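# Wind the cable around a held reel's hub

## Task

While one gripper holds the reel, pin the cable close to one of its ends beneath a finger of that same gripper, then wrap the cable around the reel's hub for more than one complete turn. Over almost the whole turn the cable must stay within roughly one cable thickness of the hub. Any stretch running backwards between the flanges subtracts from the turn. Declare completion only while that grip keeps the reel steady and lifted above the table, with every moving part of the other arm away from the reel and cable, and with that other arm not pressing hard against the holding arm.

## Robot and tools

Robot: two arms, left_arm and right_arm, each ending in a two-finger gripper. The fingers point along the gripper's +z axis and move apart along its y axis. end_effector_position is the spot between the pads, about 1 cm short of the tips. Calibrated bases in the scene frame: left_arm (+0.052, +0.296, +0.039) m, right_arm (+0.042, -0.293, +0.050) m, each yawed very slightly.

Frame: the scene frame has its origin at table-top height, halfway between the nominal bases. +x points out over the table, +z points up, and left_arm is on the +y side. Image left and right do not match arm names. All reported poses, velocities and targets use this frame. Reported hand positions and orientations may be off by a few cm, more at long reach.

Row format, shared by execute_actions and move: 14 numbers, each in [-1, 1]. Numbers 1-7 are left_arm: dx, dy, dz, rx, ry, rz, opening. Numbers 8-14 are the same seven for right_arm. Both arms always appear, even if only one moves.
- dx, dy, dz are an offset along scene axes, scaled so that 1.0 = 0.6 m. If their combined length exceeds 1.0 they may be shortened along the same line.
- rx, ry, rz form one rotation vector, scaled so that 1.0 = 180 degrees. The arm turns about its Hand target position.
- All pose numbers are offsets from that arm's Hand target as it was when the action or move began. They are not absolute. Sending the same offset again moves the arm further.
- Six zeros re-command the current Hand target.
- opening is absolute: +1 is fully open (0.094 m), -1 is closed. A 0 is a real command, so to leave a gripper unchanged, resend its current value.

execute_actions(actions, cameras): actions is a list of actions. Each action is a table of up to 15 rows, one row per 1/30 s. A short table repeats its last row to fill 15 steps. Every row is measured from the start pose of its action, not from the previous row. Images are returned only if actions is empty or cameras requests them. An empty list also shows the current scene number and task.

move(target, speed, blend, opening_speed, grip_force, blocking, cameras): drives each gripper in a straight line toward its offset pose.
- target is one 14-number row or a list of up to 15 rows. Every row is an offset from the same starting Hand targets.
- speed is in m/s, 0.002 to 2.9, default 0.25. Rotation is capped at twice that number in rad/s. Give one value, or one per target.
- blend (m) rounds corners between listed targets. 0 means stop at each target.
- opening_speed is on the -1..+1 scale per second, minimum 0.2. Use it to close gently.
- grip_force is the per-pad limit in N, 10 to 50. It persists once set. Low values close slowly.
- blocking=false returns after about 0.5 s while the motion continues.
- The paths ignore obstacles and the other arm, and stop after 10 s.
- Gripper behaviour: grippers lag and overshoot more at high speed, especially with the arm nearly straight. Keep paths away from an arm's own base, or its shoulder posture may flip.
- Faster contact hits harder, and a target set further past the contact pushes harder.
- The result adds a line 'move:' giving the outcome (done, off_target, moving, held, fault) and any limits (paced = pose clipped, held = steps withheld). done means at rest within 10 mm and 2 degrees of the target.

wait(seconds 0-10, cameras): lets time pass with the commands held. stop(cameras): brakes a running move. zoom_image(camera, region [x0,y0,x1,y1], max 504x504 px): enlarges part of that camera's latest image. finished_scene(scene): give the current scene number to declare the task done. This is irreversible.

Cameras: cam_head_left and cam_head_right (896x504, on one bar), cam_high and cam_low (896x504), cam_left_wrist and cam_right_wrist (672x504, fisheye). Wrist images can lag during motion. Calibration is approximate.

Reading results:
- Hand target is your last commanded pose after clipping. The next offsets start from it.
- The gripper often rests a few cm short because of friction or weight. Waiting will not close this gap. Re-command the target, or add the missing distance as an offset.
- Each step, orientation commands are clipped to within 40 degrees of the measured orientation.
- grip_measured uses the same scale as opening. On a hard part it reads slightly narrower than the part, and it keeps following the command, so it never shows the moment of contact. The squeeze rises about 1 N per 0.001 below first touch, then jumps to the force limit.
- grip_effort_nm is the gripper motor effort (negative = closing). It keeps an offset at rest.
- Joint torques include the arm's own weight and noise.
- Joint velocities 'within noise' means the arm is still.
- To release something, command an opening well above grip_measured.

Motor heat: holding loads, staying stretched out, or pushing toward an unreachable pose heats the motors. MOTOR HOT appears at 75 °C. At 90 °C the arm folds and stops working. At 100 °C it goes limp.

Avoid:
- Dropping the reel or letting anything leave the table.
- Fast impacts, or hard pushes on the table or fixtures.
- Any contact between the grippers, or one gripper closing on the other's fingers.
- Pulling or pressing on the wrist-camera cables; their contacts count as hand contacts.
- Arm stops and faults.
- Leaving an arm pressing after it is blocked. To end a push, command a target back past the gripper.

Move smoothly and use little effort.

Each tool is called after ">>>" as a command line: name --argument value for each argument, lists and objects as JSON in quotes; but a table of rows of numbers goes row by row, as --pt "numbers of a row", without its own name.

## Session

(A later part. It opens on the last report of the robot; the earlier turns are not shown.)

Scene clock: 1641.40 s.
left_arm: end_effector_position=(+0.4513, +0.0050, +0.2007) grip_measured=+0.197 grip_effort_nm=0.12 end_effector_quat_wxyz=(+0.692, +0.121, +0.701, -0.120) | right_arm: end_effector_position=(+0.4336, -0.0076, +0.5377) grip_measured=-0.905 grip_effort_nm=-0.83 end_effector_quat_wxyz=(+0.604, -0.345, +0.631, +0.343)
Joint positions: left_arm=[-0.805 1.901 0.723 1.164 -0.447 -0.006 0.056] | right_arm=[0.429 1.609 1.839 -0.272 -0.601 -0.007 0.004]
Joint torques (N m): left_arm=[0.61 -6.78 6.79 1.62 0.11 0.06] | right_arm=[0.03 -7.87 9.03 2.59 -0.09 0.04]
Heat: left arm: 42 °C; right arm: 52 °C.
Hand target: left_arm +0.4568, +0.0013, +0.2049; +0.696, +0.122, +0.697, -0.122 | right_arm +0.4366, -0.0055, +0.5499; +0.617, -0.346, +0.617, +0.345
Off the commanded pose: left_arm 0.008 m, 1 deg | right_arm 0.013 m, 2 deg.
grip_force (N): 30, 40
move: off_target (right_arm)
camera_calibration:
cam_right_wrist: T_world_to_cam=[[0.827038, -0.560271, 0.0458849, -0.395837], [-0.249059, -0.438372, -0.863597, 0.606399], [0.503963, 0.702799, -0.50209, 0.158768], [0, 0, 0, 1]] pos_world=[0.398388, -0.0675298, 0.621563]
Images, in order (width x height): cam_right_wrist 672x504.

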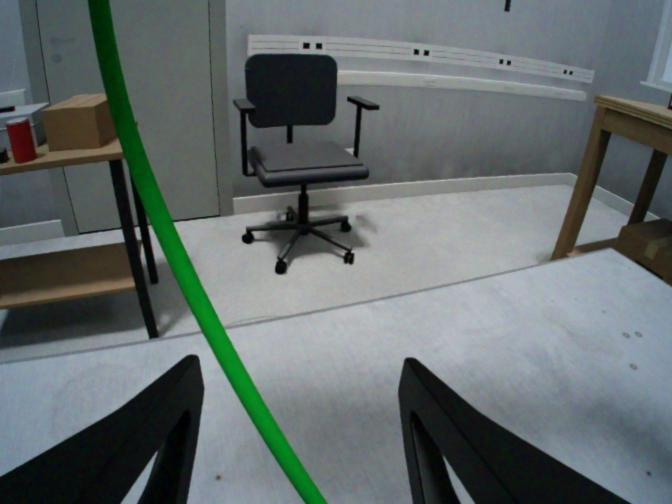

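>>> move --pt "-0.0235 0.0085 0.0 0 0 0 0.2 0 0 0 0 0 0 -1" --pt "-0.0235 0.0085 0.0 0 0 0 -0.75 0 0 0 0 0 0 -1" --speed 0.06 --opening_speed 0.5 --cameras '["cam_right_wrist"]'

>>> zoom_image --camera "cam_right_wrist" --region '[200, 280, 420, 504]'

Scene clock: 1651.97 s.
left_arm: end_effector_position=(+0.4453, +0.0064, +0.1904) grip_measured=-0.747 grip_effort_nm=-0.15 end_effector_quat_wxyz=(+0.684, +0.129, +0.709, -0.117) | right_arm: end_effector_position=(+0.4336, -0.0076, +0.5377) grip_measured=-0.905 grip_effort_nm=-0.83 end_effector_quat_wxyz=(+0.604, -0.345, +0.631, +0.343)
Joint positions: left_arm=[-0.812 1.901 0.696 1.164 -0.446 -0.006 0.012] | right_arm=[0.429 1.609 1.839 -0.272 -0.601 -0.007 0.004]
Joint torques (N m): left_arm=[-0.59 -9.39 4.42 1.79 -0.09 0.07] | right_arm=[0.01 -7.88 9.03 2.59 -0.09 0.05]
Heat: left arm: 41 °C; right arm: 52 °C.
Hand target: left_arm +0.4427, +0.0065, +0.2048; +0.696, +0.122, +0.697, -0.122 | right_arm +0.4366, -0.0055, +0.5499; +0.617, -0.346, +0.617, +0.345
Off the commanded pose: left_arm 0.015 m, 2 deg | right_arm 0.013 m, 2 deg.
grip_force (N): 30, 40
move: off_target (left_arm, right_arm); target 2's new opening was sent with left_arm's hand 0.015 m and 2 deg from that target
camera_calibration:
cam_right_wrist: T_world_to_cam=[[0.827038, -0.560271, 0.0458849, -0.395837], [-0.249059, -0.438372, -0.863597, 0.606399], [0.503963, 0.702799, -0.50209, 0.158768], [0, 0, 0, 1]] pos_world=[0.398388, -0.0675298, 0.621563]
Images, in order (width x height): cam_right_wrist 672x504.

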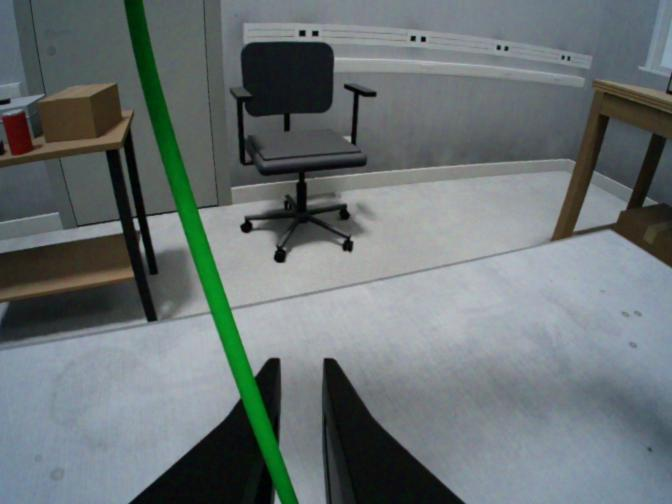

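Scaled by 2.250 from the camera's 672x504 image, which has a finer 960x720 frame.

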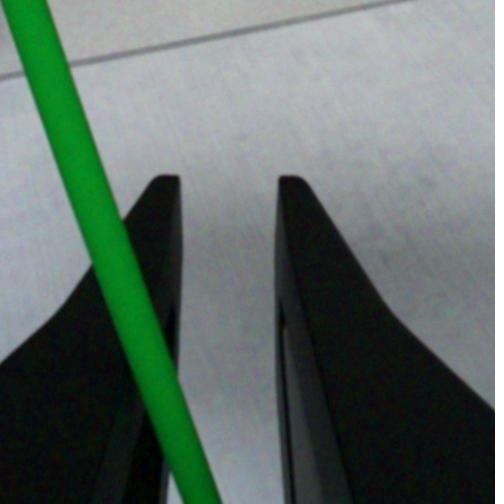

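>>> move --target '[-0.03, 0.0112, -0.0163, 0, 0, 0, -0.75, 0, 0, 0, 0, 0, 0, -1]' --speed 0.06 --cameras '["cam_right_wrist"]'

>>> zoom_image --camera "cam_right_wrist" --region '[200, 280, 420, 504]'

Scene clock: 1657.93 s.
left_arm: end_effector_position=(+0.4272, +0.0126, +0.1770) grip_measured=-0.747 grip_effort_nm=-0.15 end_effector_quat_wxyz=(+0.681, +0.133, +0.711, -0.114) | right_arm: end_effector_position=(+0.4336, -0.0076, +0.5375) grip_measured=-0.905 grip_effort_nm=-0.83 end_effector_quat_wxyz=(+0.604, -0.345, +0.631, +0.343)
Joint positions: left_arm=[-0.839 1.901 0.616 1.232 -0.472 -0.006 0.012] | right_arm=[0.429 1.609 1.839 -0.273 -0.601 -0.007 0.004]
Joint torques (N m): left_arm=[-0.54 -9.44 4.12 1.85 -0.12 0.04] | right_arm=[0.01 -7.88 9.05 2.61 -0.1 0.04]
Heat: left arm: 41 °C; right arm: 52 °C.
Hand target: left_arm +0.4247, +0.0131, +0.1952; +0.696, +0.122, +0.697, -0.122 | right_arm +0.4366, -0.0055, +0.5498; +0.617, -0.346, +0.617, +0.345
Off the commanded pose: left_arm 0.018 m, 3 deg | right_arm 0.013 m, 2 deg.
grip_force (N): 30, 40
move: off_target (left_arm, right_arm)
camera_calibration:
cam_right_wrist: T_world_to_cam=[[0.827099, -0.560225, 0.0453334, -0.39559], [-0.24988, -0.438762, -0.863162, 0.606284], [0.503455, 0.702592, -0.502888, 0.159302], [0, 0, 0, 1]] pos_world=[0.398488, -0.0675297, 0.621366]
Images, in order (width x height): cam_right_wrist 672x504.

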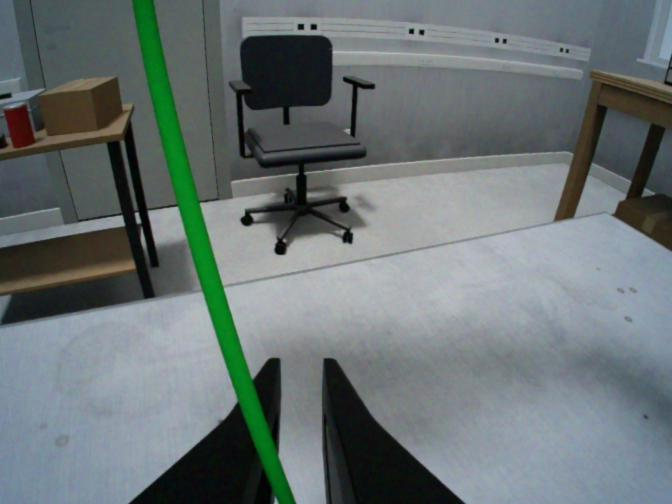

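Scaled by 2.250 from the camera's 672x504 image, which has a finer 960x720 frame.

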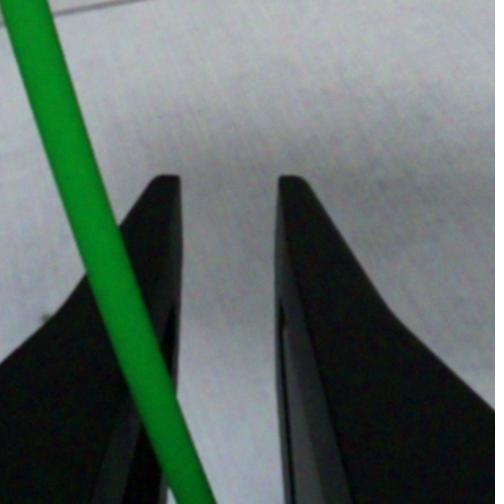

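>>> move --target '[0, 0, 0, 0, 0, 0, -1, 0, 0, 0, 0, 0, 0, -1]' --speed 0.06 --opening_speed 0.3 --cameras '["cam_right_wrist", "cam_low"]'

>>> zoom_image --camera "cam_right_wrist" --region '[200, 280, 420, 504]'

Scene clock: 1672.27 s.
left_arm: end_effector_position=(+0.4272, +0.0127, +0.1771) grip_measured=-0.995 grip_effort_nm=-0.28 end_effector_quat_wxyz=(+0.681, +0.132, +0.711, -0.114) | right_arm: end_effector_position=(+0.4336, -0.0076, +0.5375) grip_measured=-0.905 grip_effort_nm=-0.83 end_effector_quat_wxyz=(+0.604, -0.345, +0.631, +0.343)
Joint positions: left_arm=[-0.839 1.901 0.616 1.233 -0.472 -0.006 0] | right_arm=[0.429 1.609 1.839 -0.273 -0.601 -0.007 0.004]
Joint torques (N m): left_arm=[-0.42 -9.61 4.01 1.81 -0.11 0.05] | right_arm=[0.02 -7.9 9.03 2.6 -0.08 0.04]
Heat: left arm: 41 °C; right arm: 52 °C.
Hand target: left_arm +0.4247, +0.0131, +0.1952; +0.696, +0.122, +0.697, -0.122 | right_arm +0.4366, -0.0055, +0.5498; +0.617, -0.346, +0.617, +0.345
Off the commanded pose: left_arm 0.018 m, 3 deg | right_arm 0.013 m, 2 deg.
grip_force (N): 30, 40
move: off_target (left_arm, right_arm)
camera_calibration:
cam_right_wrist: T_world_to_cam=[[0.827099, -0.560225, 0.0453334, -0.39559], [-0.24988, -0.438762, -0.863162, 0.606284], [0.503455, 0.702592, -0.502888, 0.159302], [0, 0, 0, 1]] pos_world=[0.398488, -0.0675297, 0.621366]
Images, in order (width x height): cam_low 896x504, cam_right_wrist 672x504.

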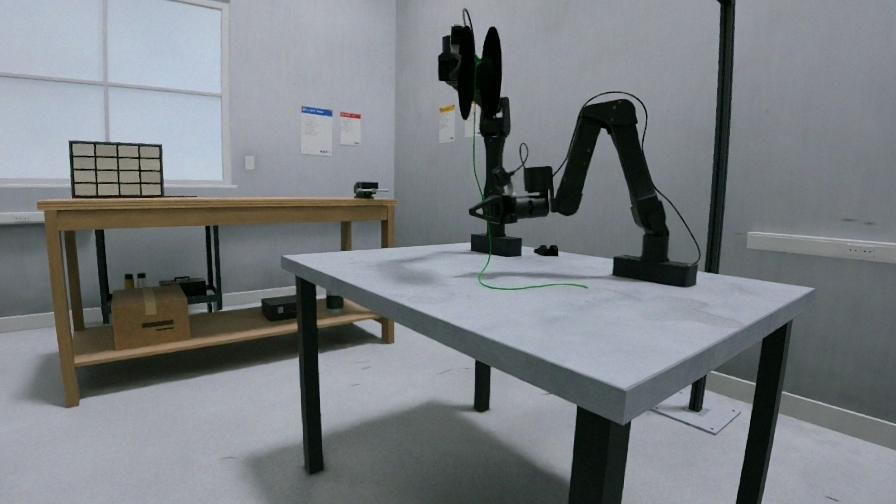

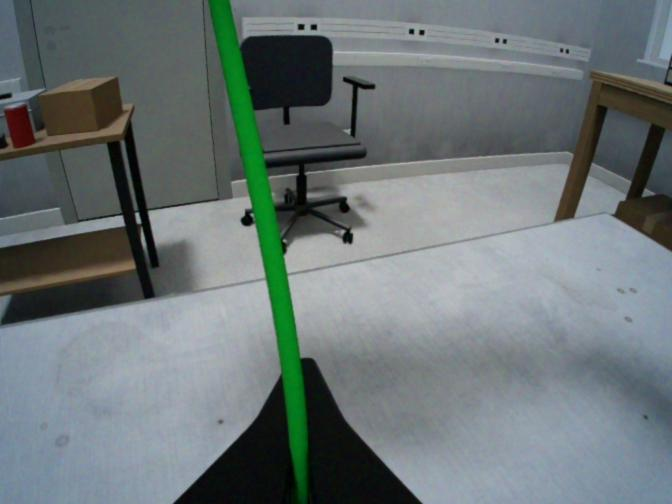

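Scaled by 2.250 from the camera's 672x504 image, which has a finer 960x720 frame.

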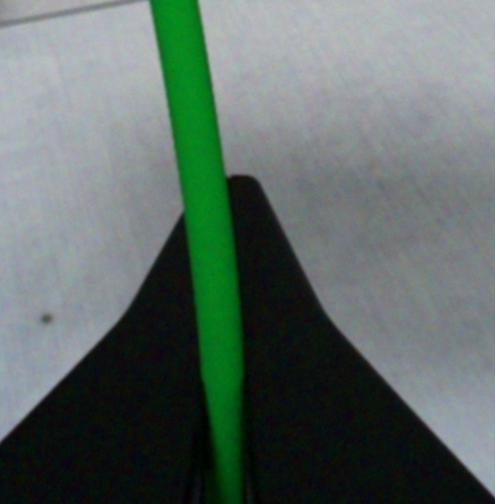

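>>> move --pt "0 0 0 0 0 0 -0.8 0 0 0 0 0 0 -1" --pt "-0.04 0.0145 -0.02 0 0 0 -0.8 0 0 0 0 0 0 -1" --speed 0.06 --cameras '["cam_right_wrist", "cam_low"]'

>>> zoom_image --camera "cam_right_wrist" --region '[200, 280, 420, 504]'

Scene clock: 1682.17 s.
left_arm: end_effector_position=(+0.4027, +0.0213, +0.1643) grip_measured=-0.803 grip_effort_nm=0.13 end_effector_quat_wxyz=(+0.680, +0.135, +0.712, -0.113) | right_arm: end_effector_position=(+0.4336, -0.0076, +0.5375) grip_measured=-0.905 grip_effort_nm=-0.83 end_effector_quat_wxyz=(+0.604, -0.345, +0.631, +0.343)
Joint positions: left_arm=[-0.882 1.901 0.514 1.328 -0.514 -0.006 0.009] | right_arm=[0.429 1.609 1.839 -0.273 -0.601 -0.007 0.004]
Joint torques (N m): left_arm=[-0.57 -9.14 3.38 1.86 -0.11 0.04] | right_arm=[0.02 -7.88 9.05 2.6 -0.08 0.04]
Motor temperatures (°C): left_arm=[29 36 40 41 27 28 31] | right_arm=[30 37 40 52 27 26 33]
Heat: left arm: 41 °C; right arm: 52 °C.
Hand target: left_arm +0.4007, +0.0219, +0.1832; +0.696, +0.122, +0.697, -0.122 | right_arm +0.4366, -0.0055, +0.5498; +0.617, -0.346, +0.617, +0.345
Off the commanded pose: left_arm 0.019 m, 3 deg | right_arm 0.013 m, 2 deg.
grip_force (N): 30, 40
move: off_target (left_arm, right_arm)
camera_calibration:
cam_right_wrist: T_world_to_cam=[[0.827099, -0.560225, 0.0453334, -0.39559], [-0.24988, -0.438762, -0.863162, 0.606284], [0.503455, 0.702592, -0.502888, 0.159302], [0, 0, 0, 1]] pos_world=[0.398488, -0.0675297, 0.621366]
Images, in order (width x height): cam_low 896x504, cam_right_wrist 672x504.

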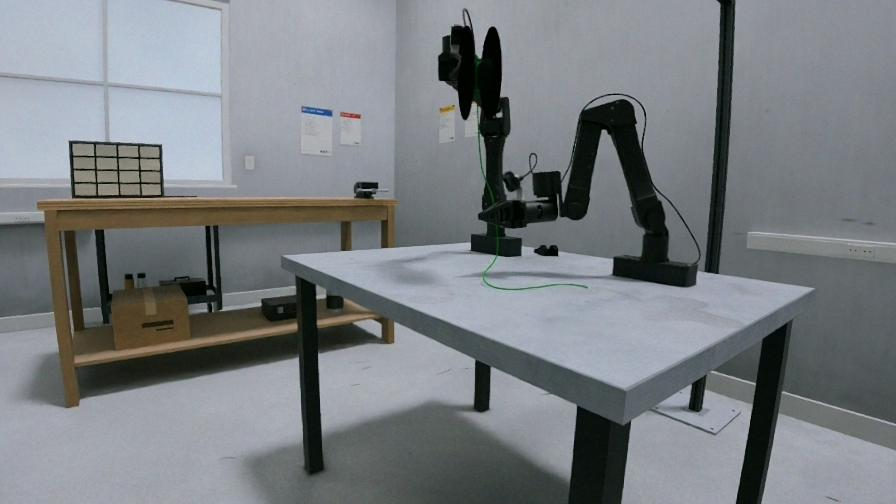

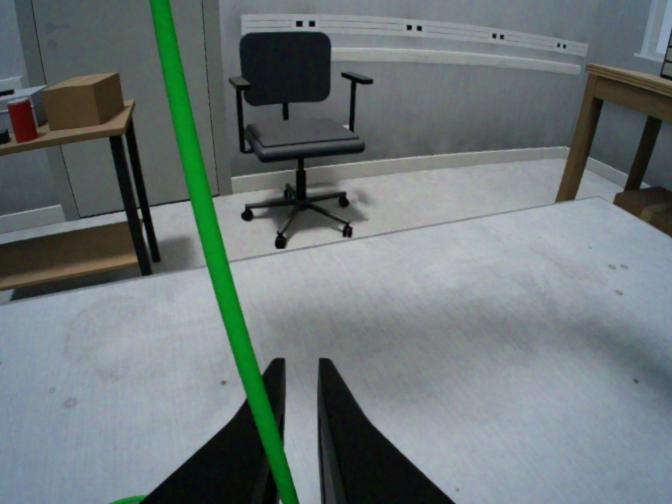

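Scaled by 2.250 from the camera's 672x504 image, which has a finer 960x720 frame.

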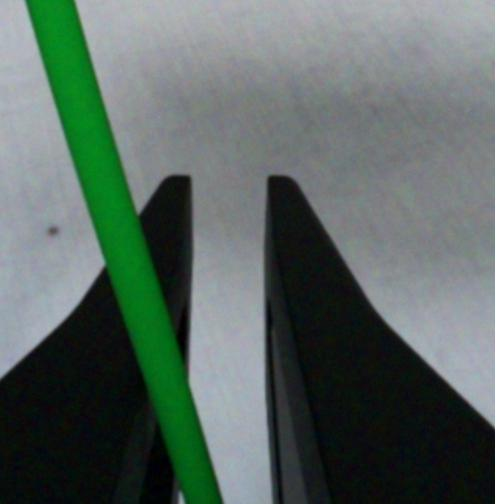

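>>> move --pt "0 0 0 -0.0914 0.0333 0 -0.5 0 0 0 0 0 0 -1" --pt "-0.02 0.0073 0.0 -0.0914 0.0333 0 -0.5 0 0 0 0 0 0 -1" --speed 0.08 --cameras '["cam_right_wrist", "cam_low"]'

>>> zoom_image --camera "cam_right_wrist" --region '[200, 280, 420, 504]'

Scene clock: 1694.67 s.
left_arm: end_effector_position=(+0.3909, +0.0252, +0.1637) grip_measured=-0.503 grip_effort_nm=0.12 end_effector_quat_wxyz=(+0.655, +0.030, +0.725, -0.211) | right_arm: end_effector_position=(+0.4336, -0.0076, +0.5375) grip_measured=-0.905 grip_effort_nm=-0.83 end_effector_quat_wxyz=(+0.604, -0.345, +0.631, +0.343)
Joint positions: left_arm=[-0.905 1.876 0.471 1.344 -0.536 -0.301 0.023] | right_arm=[0.429 1.609 1.839 -0.273 -0.601 -0.007 0.004]
Joint torques (N m): left_arm=[-0.43 -9.13 3.32 1.87 -0.11 -0.07] | right_arm=[0.01 -7.9 9.05 2.61 -0.07 0.05]
Heat: left arm: 41 °C; right arm: 52 °C.
Hand target: left_arm +0.3887, +0.0262, +0.1833; +0.669, +0.015, +0.707, -0.227 | right_arm +0.4366, -0.0055, +0.5498; +0.617, -0.346, +0.617, +0.345
Off the commanded pose: left_arm 0.020 m, 4 deg | right_arm 0.013 m, 2 deg.
grip_force (N): 30, 40
move: off_target (left_arm, right_arm)
camera_calibration:
cam_right_wrist: T_world_to_cam=[[0.827099, -0.560225, 0.0453334, -0.39559], [-0.24988, -0.438762, -0.863162, 0.606284], [0.503455, 0.702592, -0.502888, 0.159302], [0, 0, 0, 1]] pos_world=[0.398488, -0.0675297, 0.621366]
Images, in order (width x height): cam_low 896x504, cam_right_wrist 672x504.

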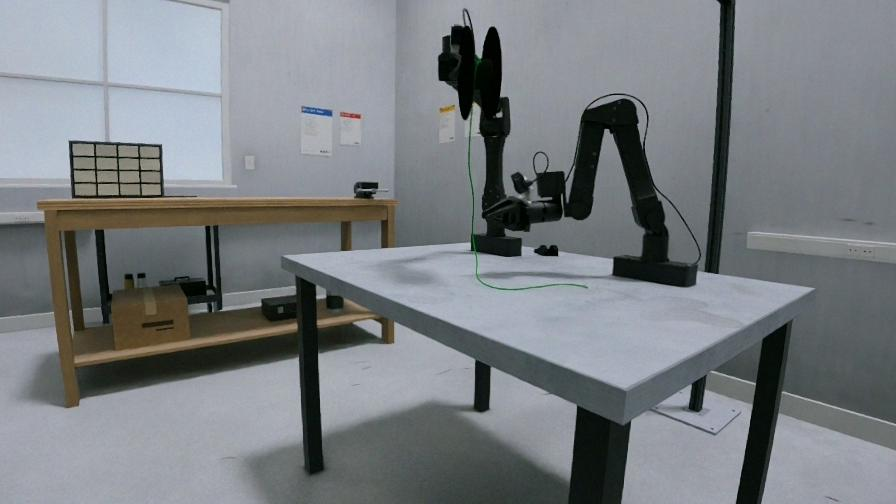

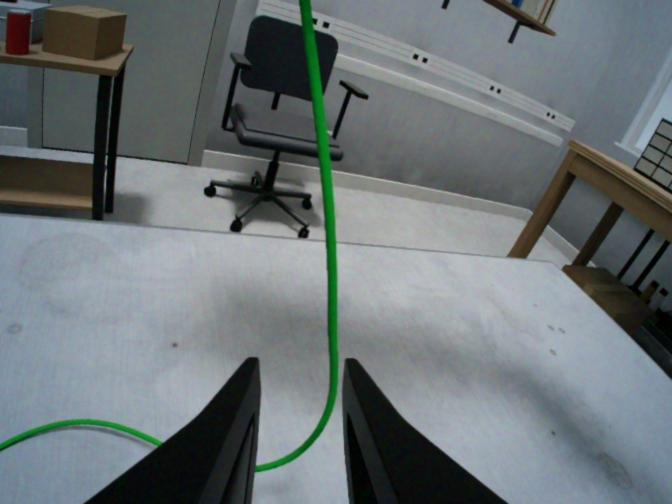

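Scaled by 2.250 from the camera's 672x504 image, which has a finer 960x720 frame.

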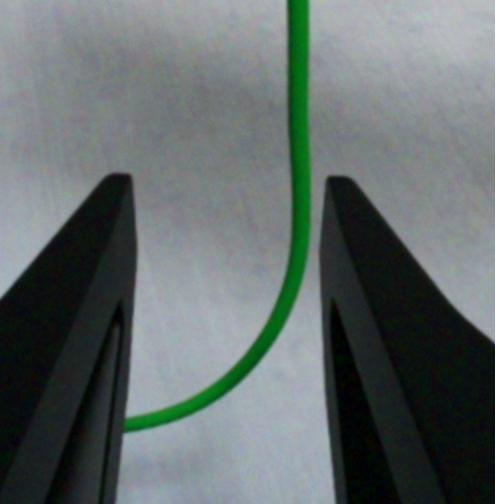

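>>> move --pt "0 0 0 0 0 0 0 0 0 0 0 0 0 -1" --pt "0.0797 -0.0487 -0.0138 0 0 0 0 0 0 0 0 0 0 -1" --speed 0.08 --cameras '["cam_right_wrist"]'

>>> zoom_image --camera "cam_right_wrist" --region '[200, 280, 420, 504]'

Scene clock: 1704.43 s.
left_arm: end_effector_position=(+0.4317, +0.0003, +0.1729) grip_measured=-0.003 grip_effort_nm=0.12 end_effector_quat_wxyz=(+0.668, +0.017, +0.710, -0.221) | right_arm: end_effector_position=(+0.4336, -0.0076, +0.5375) grip_measured=-0.905 grip_effort_nm=-0.83 end_effector_quat_wxyz=(+0.604, -0.345, +0.631, +0.343)
Joint positions: left_arm=[-0.859 1.99 0.662 1.317 -0.5 -0.301 0.047] | right_arm=[0.429 1.609 1.839 -0.273 -0.601 -0.007 0.004]
Joint torques (N m): left_arm=[0.64 -6.8 5.85 1.6 0.11 -0.06] | right_arm=[0.02 -7.88 9.02 2.61 -0.09 0.04]
Heat: left arm: 42 °C; right arm: 52 °C.
Hand target: left_arm +0.4364, -0.0030, +0.1749; +0.669, +0.015, +0.707, -0.227 | right_arm +0.4366, -0.0055, +0.5498; +0.617, -0.346, +0.617, +0.345
Off the commanded pose: left_arm 0.006 m, 1 deg | right_arm 0.013 m, 2 deg.
grip_force (N): 30, 40
move: off_target (right_arm)
camera_calibration:
cam_right_wrist: T_world_to_cam=[[0.827099, -0.560225, 0.0453334, -0.39559], [-0.24988, -0.438762, -0.863162, 0.606284], [0.503455, 0.702592, -0.502888, 0.159302], [0, 0, 0, 1]] pos_world=[0.398488, -0.0675297, 0.621366]
Images, in order (width x height): cam_right_wrist 672x504.

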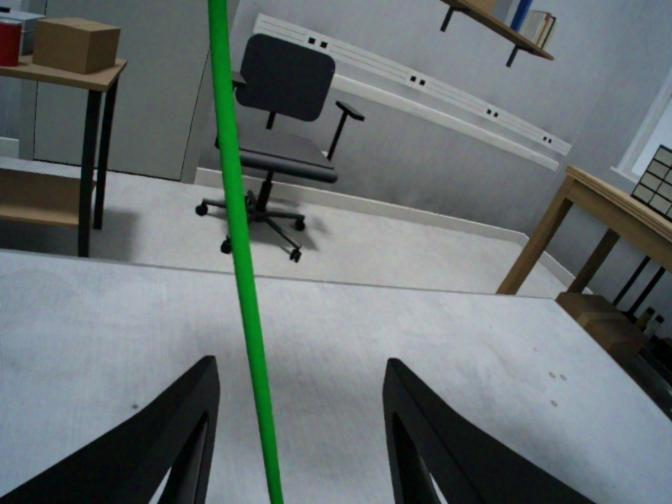

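Scaled by 2.250 from the camera's 672x504 image, which has a finer 960x720 frame.

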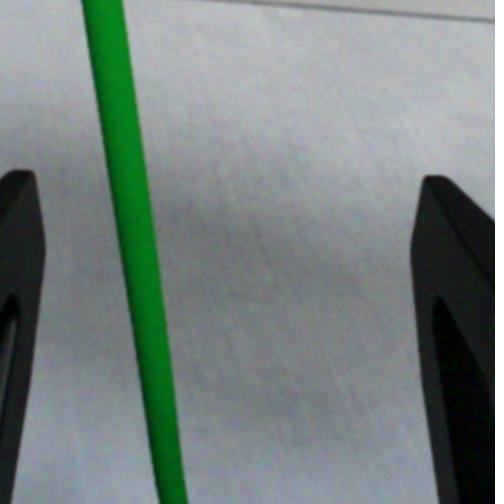

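>>> move --pt "0 0.01 0 0 0 0 -0.7 0 0 0 0 0 0 -1" --pt "0 0.01 0 0 0 0 -1 0 0 0 0 0 0 -1" --speed 0.06 --opening_speed 0.4 --cameras '["cam_right_wrist"]'

>>> zoom_image --camera "cam_right_wrist" --region '[200, 280, 420, 504]'

Scene clock: 1714.30 s.
left_arm: end_effector_position=(+0.4347, +0.0030, +0.1728) grip_measured=-0.980 grip_effort_nm=-0.64 end_effector_quat_wxyz=(+0.668, +0.017, +0.710, -0.221) | right_arm: end_effector_position=(+0.4336, -0.0076, +0.5375) grip_measured=-0.905 grip_effort_nm=-0.83 end_effector_quat_wxyz=(+0.604, -0.345, +0.631, +0.343)
Joint positions: left_arm=[-0.846 1.99 0.662 1.317 -0.487 -0.301 0.001] | right_arm=[0.429 1.609 1.839 -0.273 -0.601 -0.007 0.004]
Joint torques (N m): left_arm=[0.62 -7.54 4.44 1.7 0.1 -0.03] | right_arm=[0.01 -7.88 9.02 2.6 -0.09 0.04]
Heat: left arm: 42 °C; right arm: 52 °C.
Hand target: left_arm +0.4365, +0.0030, +0.1748; +0.669, +0.015, +0.707, -0.227 | right_arm +0.4366, -0.0055, +0.5498; +0.617, -0.346, +0.617, +0.345
Off the commanded pose: left_arm 0.003 m, 1 deg | right_arm 0.013 m, 2 deg.
grip_force (N): 30, 40
move: off_target (right_arm)
camera_calibration:
cam_right_wrist: T_world_to_cam=[[0.827099, -0.560225, 0.0453334, -0.39559], [-0.24988, -0.438762, -0.863162, 0.606284], [0.503455, 0.702592, -0.502888, 0.159302], [0, 0, 0, 1]] pos_world=[0.398488, -0.0675297, 0.621366]
Images, in order (width x height): cam_right_wrist 672x504.

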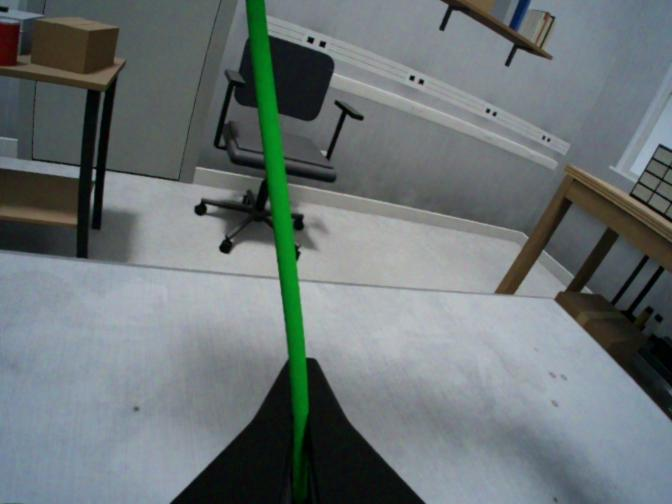

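Scaled by 2.250 from the camera's 672x504 image, which has a finer 960x720 frame.

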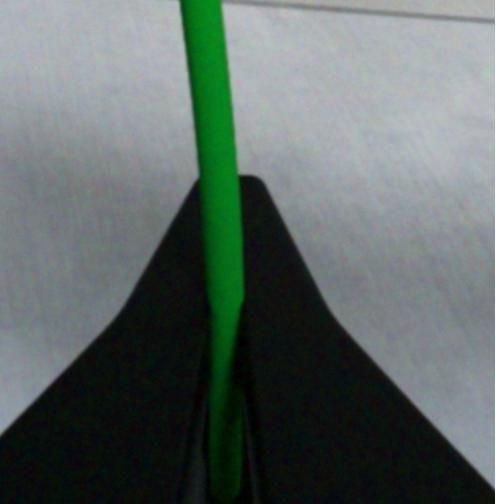

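>>> wait --seconds 0 --cameras '["all"]'

>>> zoom_image --camera "cam_head_left" --region '[450, 60, 800, 320]'

>>> zoom_image --camera "cam_head_right" --region '[430, 40, 780, 320]'

>>> zoom_image --camera "cam_high" --region '[260, 160, 540, 400]'

>>> zoom_image --camera "cam_low" --region '[400, 0, 600, 200]'

Scene clock: 1755.17 s.
left_arm: end_effector_position=(+0.4347, +0.0030, +0.1728) grip_measured=-0.981 grip_effort_nm=-0.67 end_effector_quat_wxyz=(+0.668, +0.017, +0.710, -0.221) | right_arm: end_effector_position=(+0.4336, -0.0076, +0.5375) grip_measured=-0.905 grip_effort_nm=-0.83 end_effector_quat_wxyz=(+0.604, -0.345, +0.631, +0.343)
Joint positions: left_arm=[-0.846 1.99 0.662 1.317 -0.487 -0.301 0.001] | right_arm=[0.429 1.609 1.839 -0.273 -0.601 -0.007 0.004]
Joint torques (N m): left_arm=[0.59 -7.5 4.4 1.68 0.11 -0.05] | right_arm=[0.02 -7.91 9.03 2.61 -0.08 0.04]
Heat: left arm: 42 °C; right arm: 52 °C.
Hand target: left_arm +0.4365, +0.0030, +0.1748; +0.669, +0.015, +0.707, -0.227 | right_arm +0.4366, -0.0055, +0.5498; +0.617, -0.346, +0.617, +0.345
Tool commands: left_gripper/opening=-1.0 right_gripper/opening=-1.0
Off the commanded pose: left_arm 0.003 m, 1 deg | right_arm 0.013 m, 2 deg.
grip_force (N): 30, 40
camera_calibration:
cam_left_wrist: T_world_to_cam=[[-0.349125, -0.874672, 0.336246, 0.0887431], [-0.532471, -0.110096, -0.839258, 0.41369], [0.771094, -0.472047, -0.4273, -0.160734], [0, 0, 0, 1]] pos_world=[0.375202, 0.0472925, 0.248671]
cam_right_wrist: T_world_to_cam=[[0.827099, -0.560225, 0.0453334, -0.39559], [-0.24988, -0.438762, -0.863162, 0.606284], [0.503455, 0.702592, -0.502888, 0.159302], [0, 0, 0, 1]] pos_world=[0.398488, -0.0675297, 0.621366]

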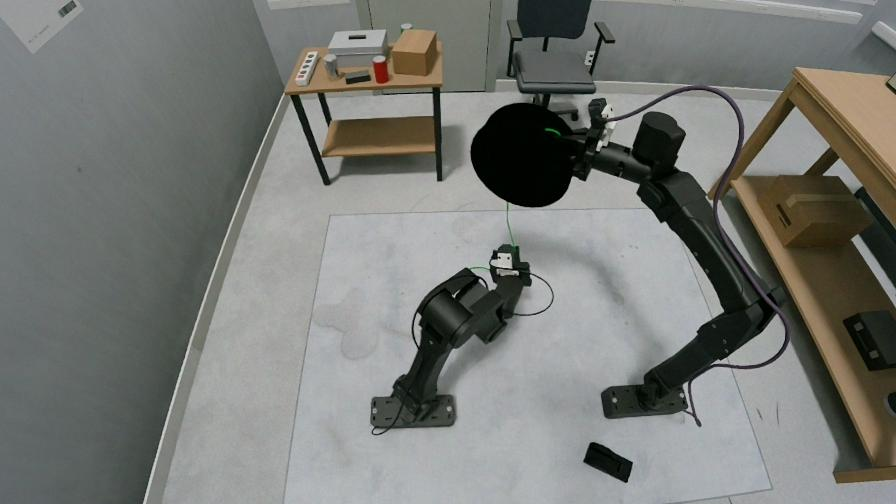

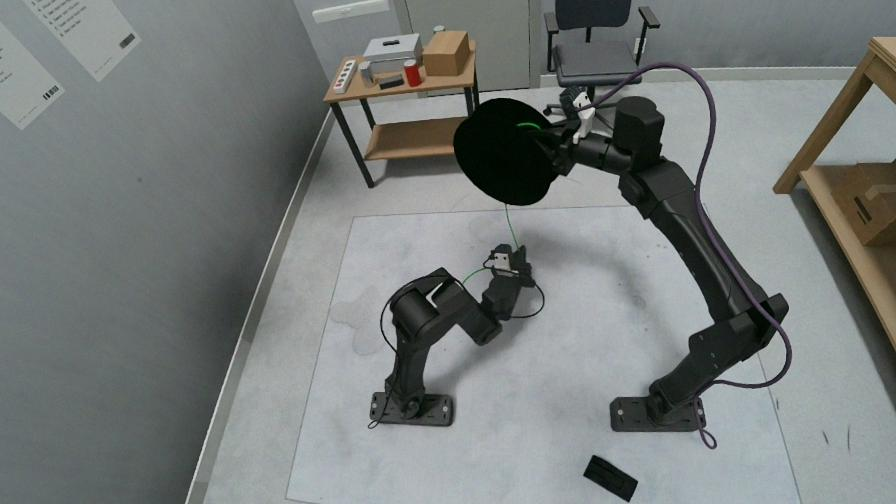

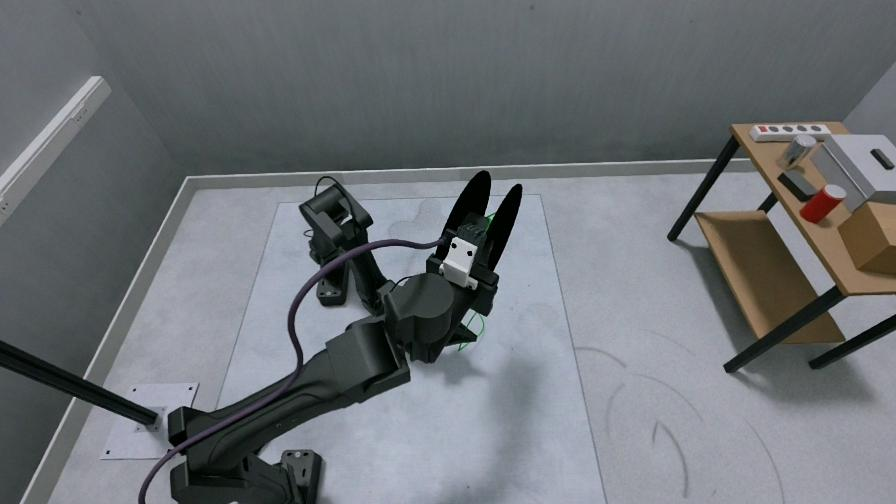

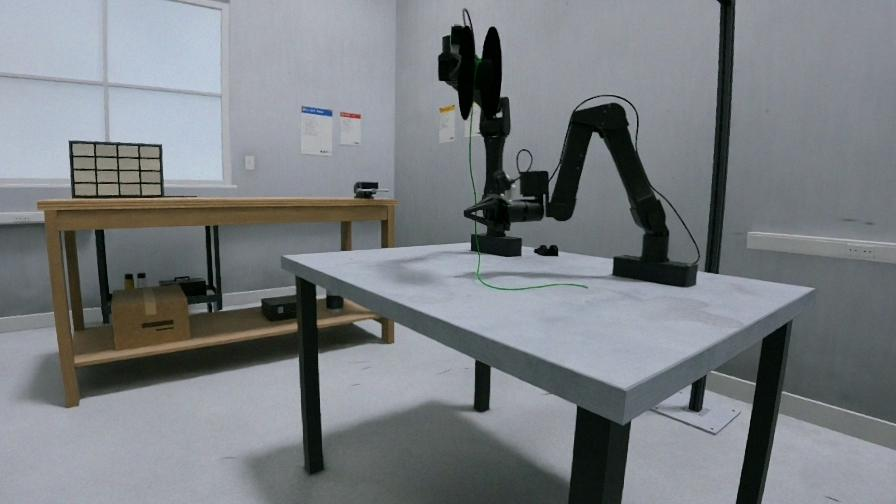

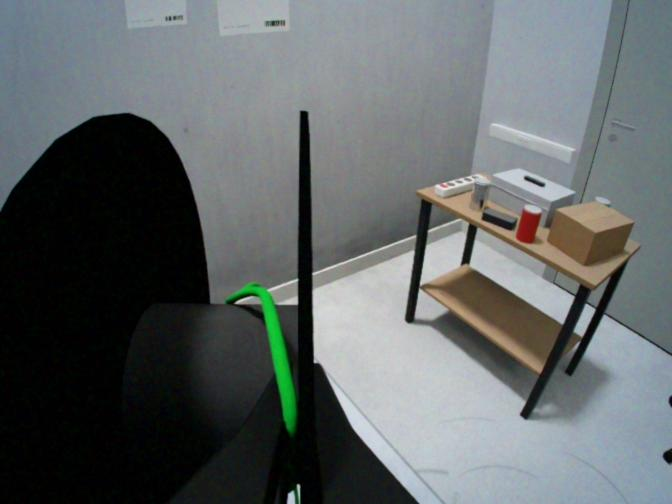

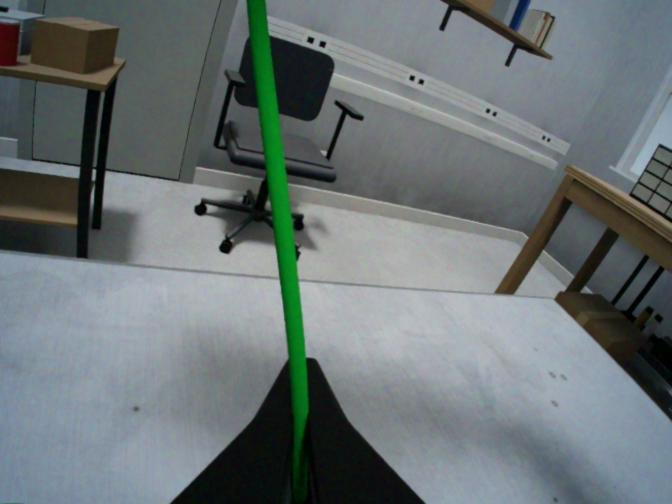

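Scaled by 1.440 from the camera's 896x504 image, which has a finer 1280x720 frame.

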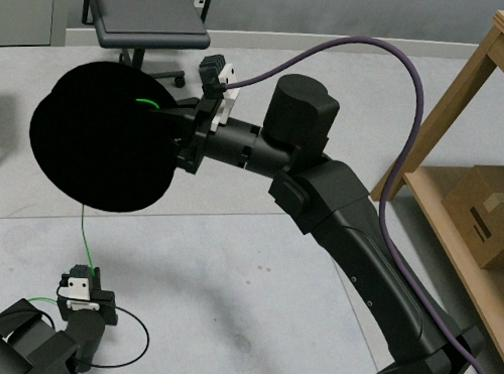

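Scaled by 1.440 from the camera's 896x504 image, which has a finer 1280x720 frame.

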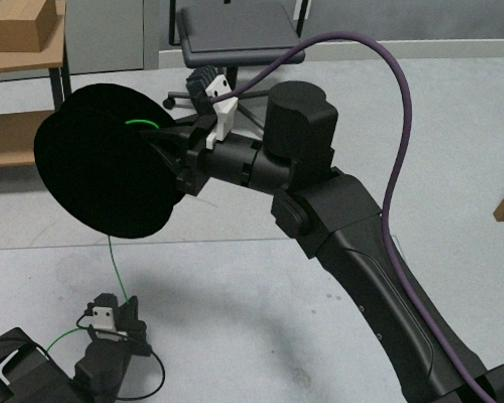

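Scaled by 1.800 from the camera's 896x504 image, which has a finer 1280x720 frame.

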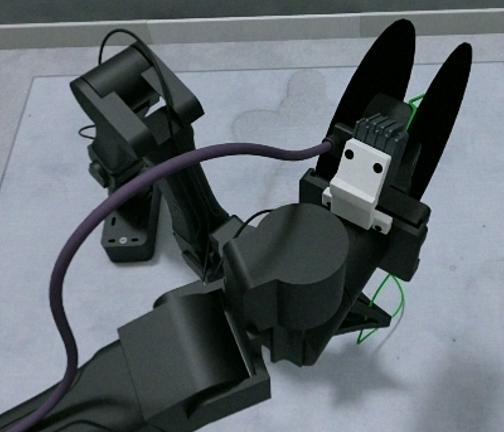

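Scaled by 2.520 from the camera's 896x504 image, which has a finer 1280x720 frame.

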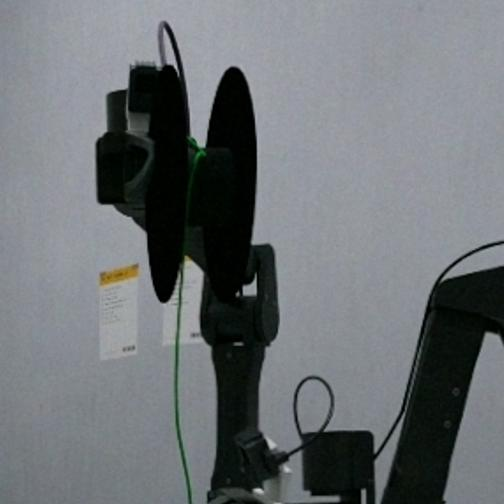

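>>> move --pt "-0.1062 -0.0215 0.0503 0.0879 -0.0423 -0.0609 -1 0 0 0 0 0 0 -1" --pt "-0.2535 -0.0885 0.1337 0.0879 -0.0423 -0.0609 -1 0 0 0 0 0 0 -1" --speed 0.08 --blend 0.02 --cameras '["all"]'

>>> zoom_image --camera "cam_low" --region '[400, 0, 600, 300]'

>>> zoom_image --camera "cam_left_wrist" --region '[100, 220, 400, 504]'

Scene clock: 1802.13 s.
left_arm: end_effector_position=(+0.2844, -0.0480, +0.2340) grip_measured=-0.981 grip_effort_nm=-0.67 end_effector_quat_wxyz=(+0.670, +0.204, +0.691, -0.177) | right_arm: end_effector_position=(+0.4336, -0.0076, +0.5374) grip_measured=-0.905 grip_effort_nm=-0.83 end_effector_quat_wxyz=(+0.604, -0.345, +0.631, +0.343)
Joint positions: left_arm=[-1.286 1.541 0.524 0.963 -0.724 -0.005 0.001] | right_arm=[0.429 1.609 1.839 -0.273 -0.601 -0.007 0.004]
Joint torques (N m): left_arm=[-0.39 -7.32 7.57 1.51 -0.11 0.08] | right_arm=[0.01 -7.9 9.07 2.61 -0.09 0.04]
Heat: left arm: 42 °C; right arm: 52 °C.
Hand target: left_arm +0.2844, -0.0500, +0.2552; +0.682, +0.189, +0.681, -0.189 | right_arm +0.4366, -0.0055, +0.5499; +0.617, -0.346, +0.617, +0.345
Off the commanded pose: left_arm 0.021 m, 3 deg | right_arm 0.013 m, 2 deg.
grip_force (N): 30, 40
move: off_target (left_arm, right_arm)
camera_calibration:
cam_left_wrist: T_world_to_cam=[[-0.549229, -0.835469, 0.0184214, 0.104343], [-0.418614, 0.25598, -0.871342, 0.372021], [0.723264, -0.486277, -0.49033, -0.0150478], [0, 0, 0, 1]] pos_world=[0.223924, -0.0153721, 0.314857]
cam_right_wrist: T_world_to_cam=[[0.827116, -0.560218, 0.0451135, -0.395455], [-0.250209, -0.438908, -0.862992, 0.606215], [0.503264, 0.702506, -0.503199, 0.159516], [0, 0, 0, 1]] pos_world=[0.398488, -0.0675296, 0.621267]

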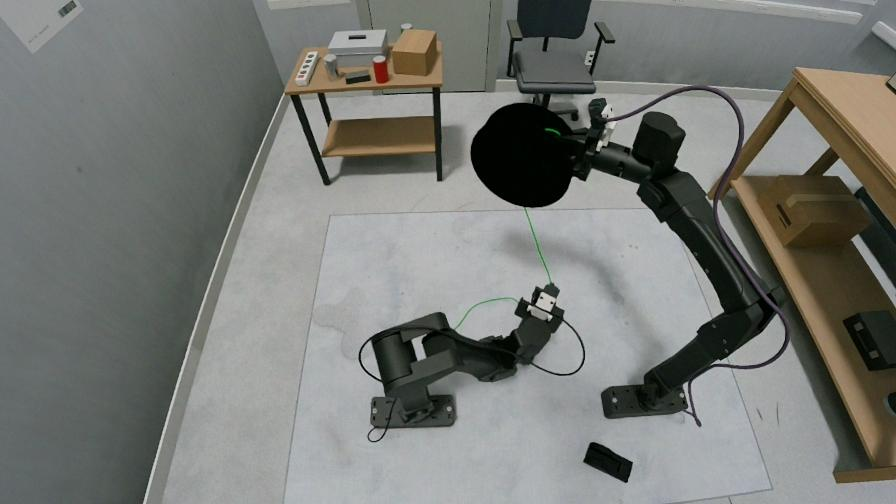

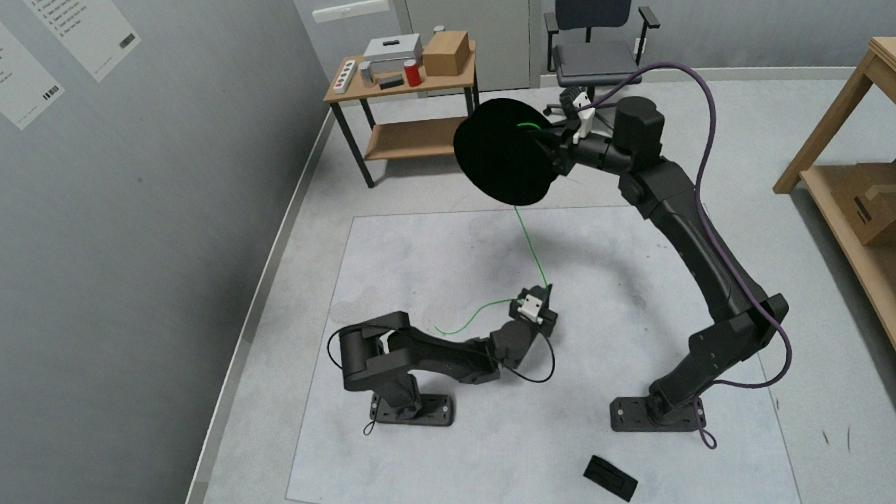

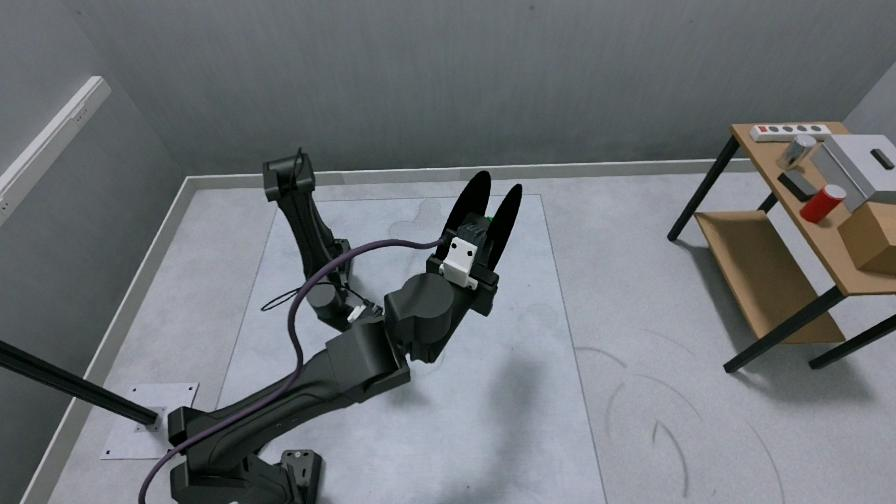

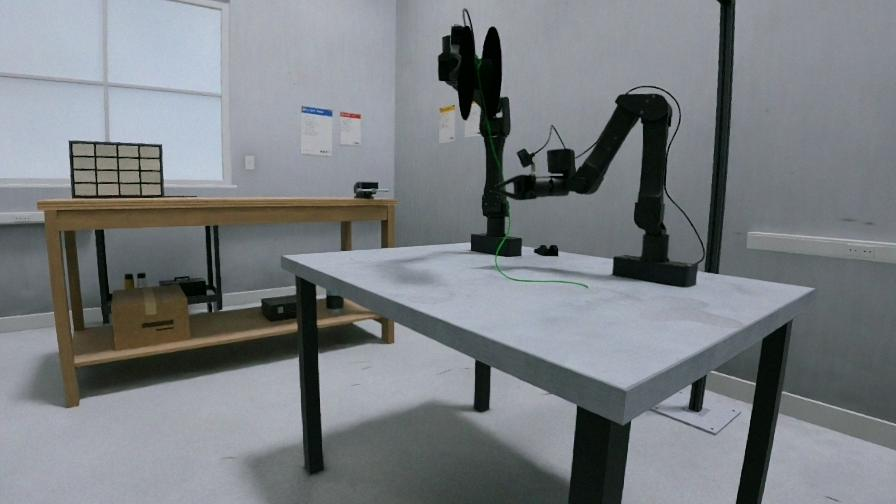

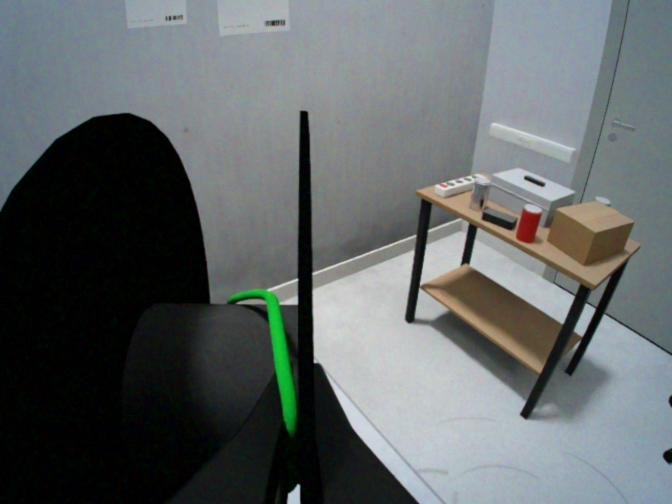

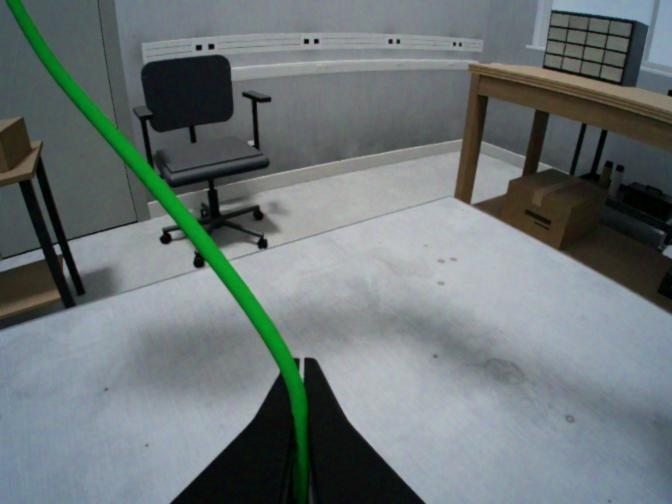

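Scaled by 1.680 from the camera's 896x504 image, which has a finer 1280x720 frame.

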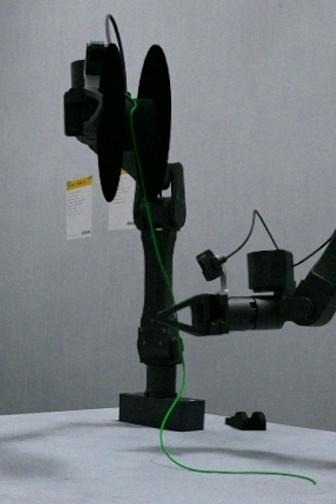

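Scaled by 1.680 from the camera's 672x504 image, which has a finer 960x720 frame.

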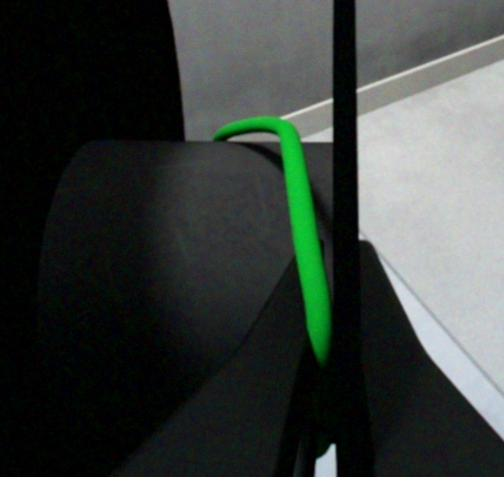

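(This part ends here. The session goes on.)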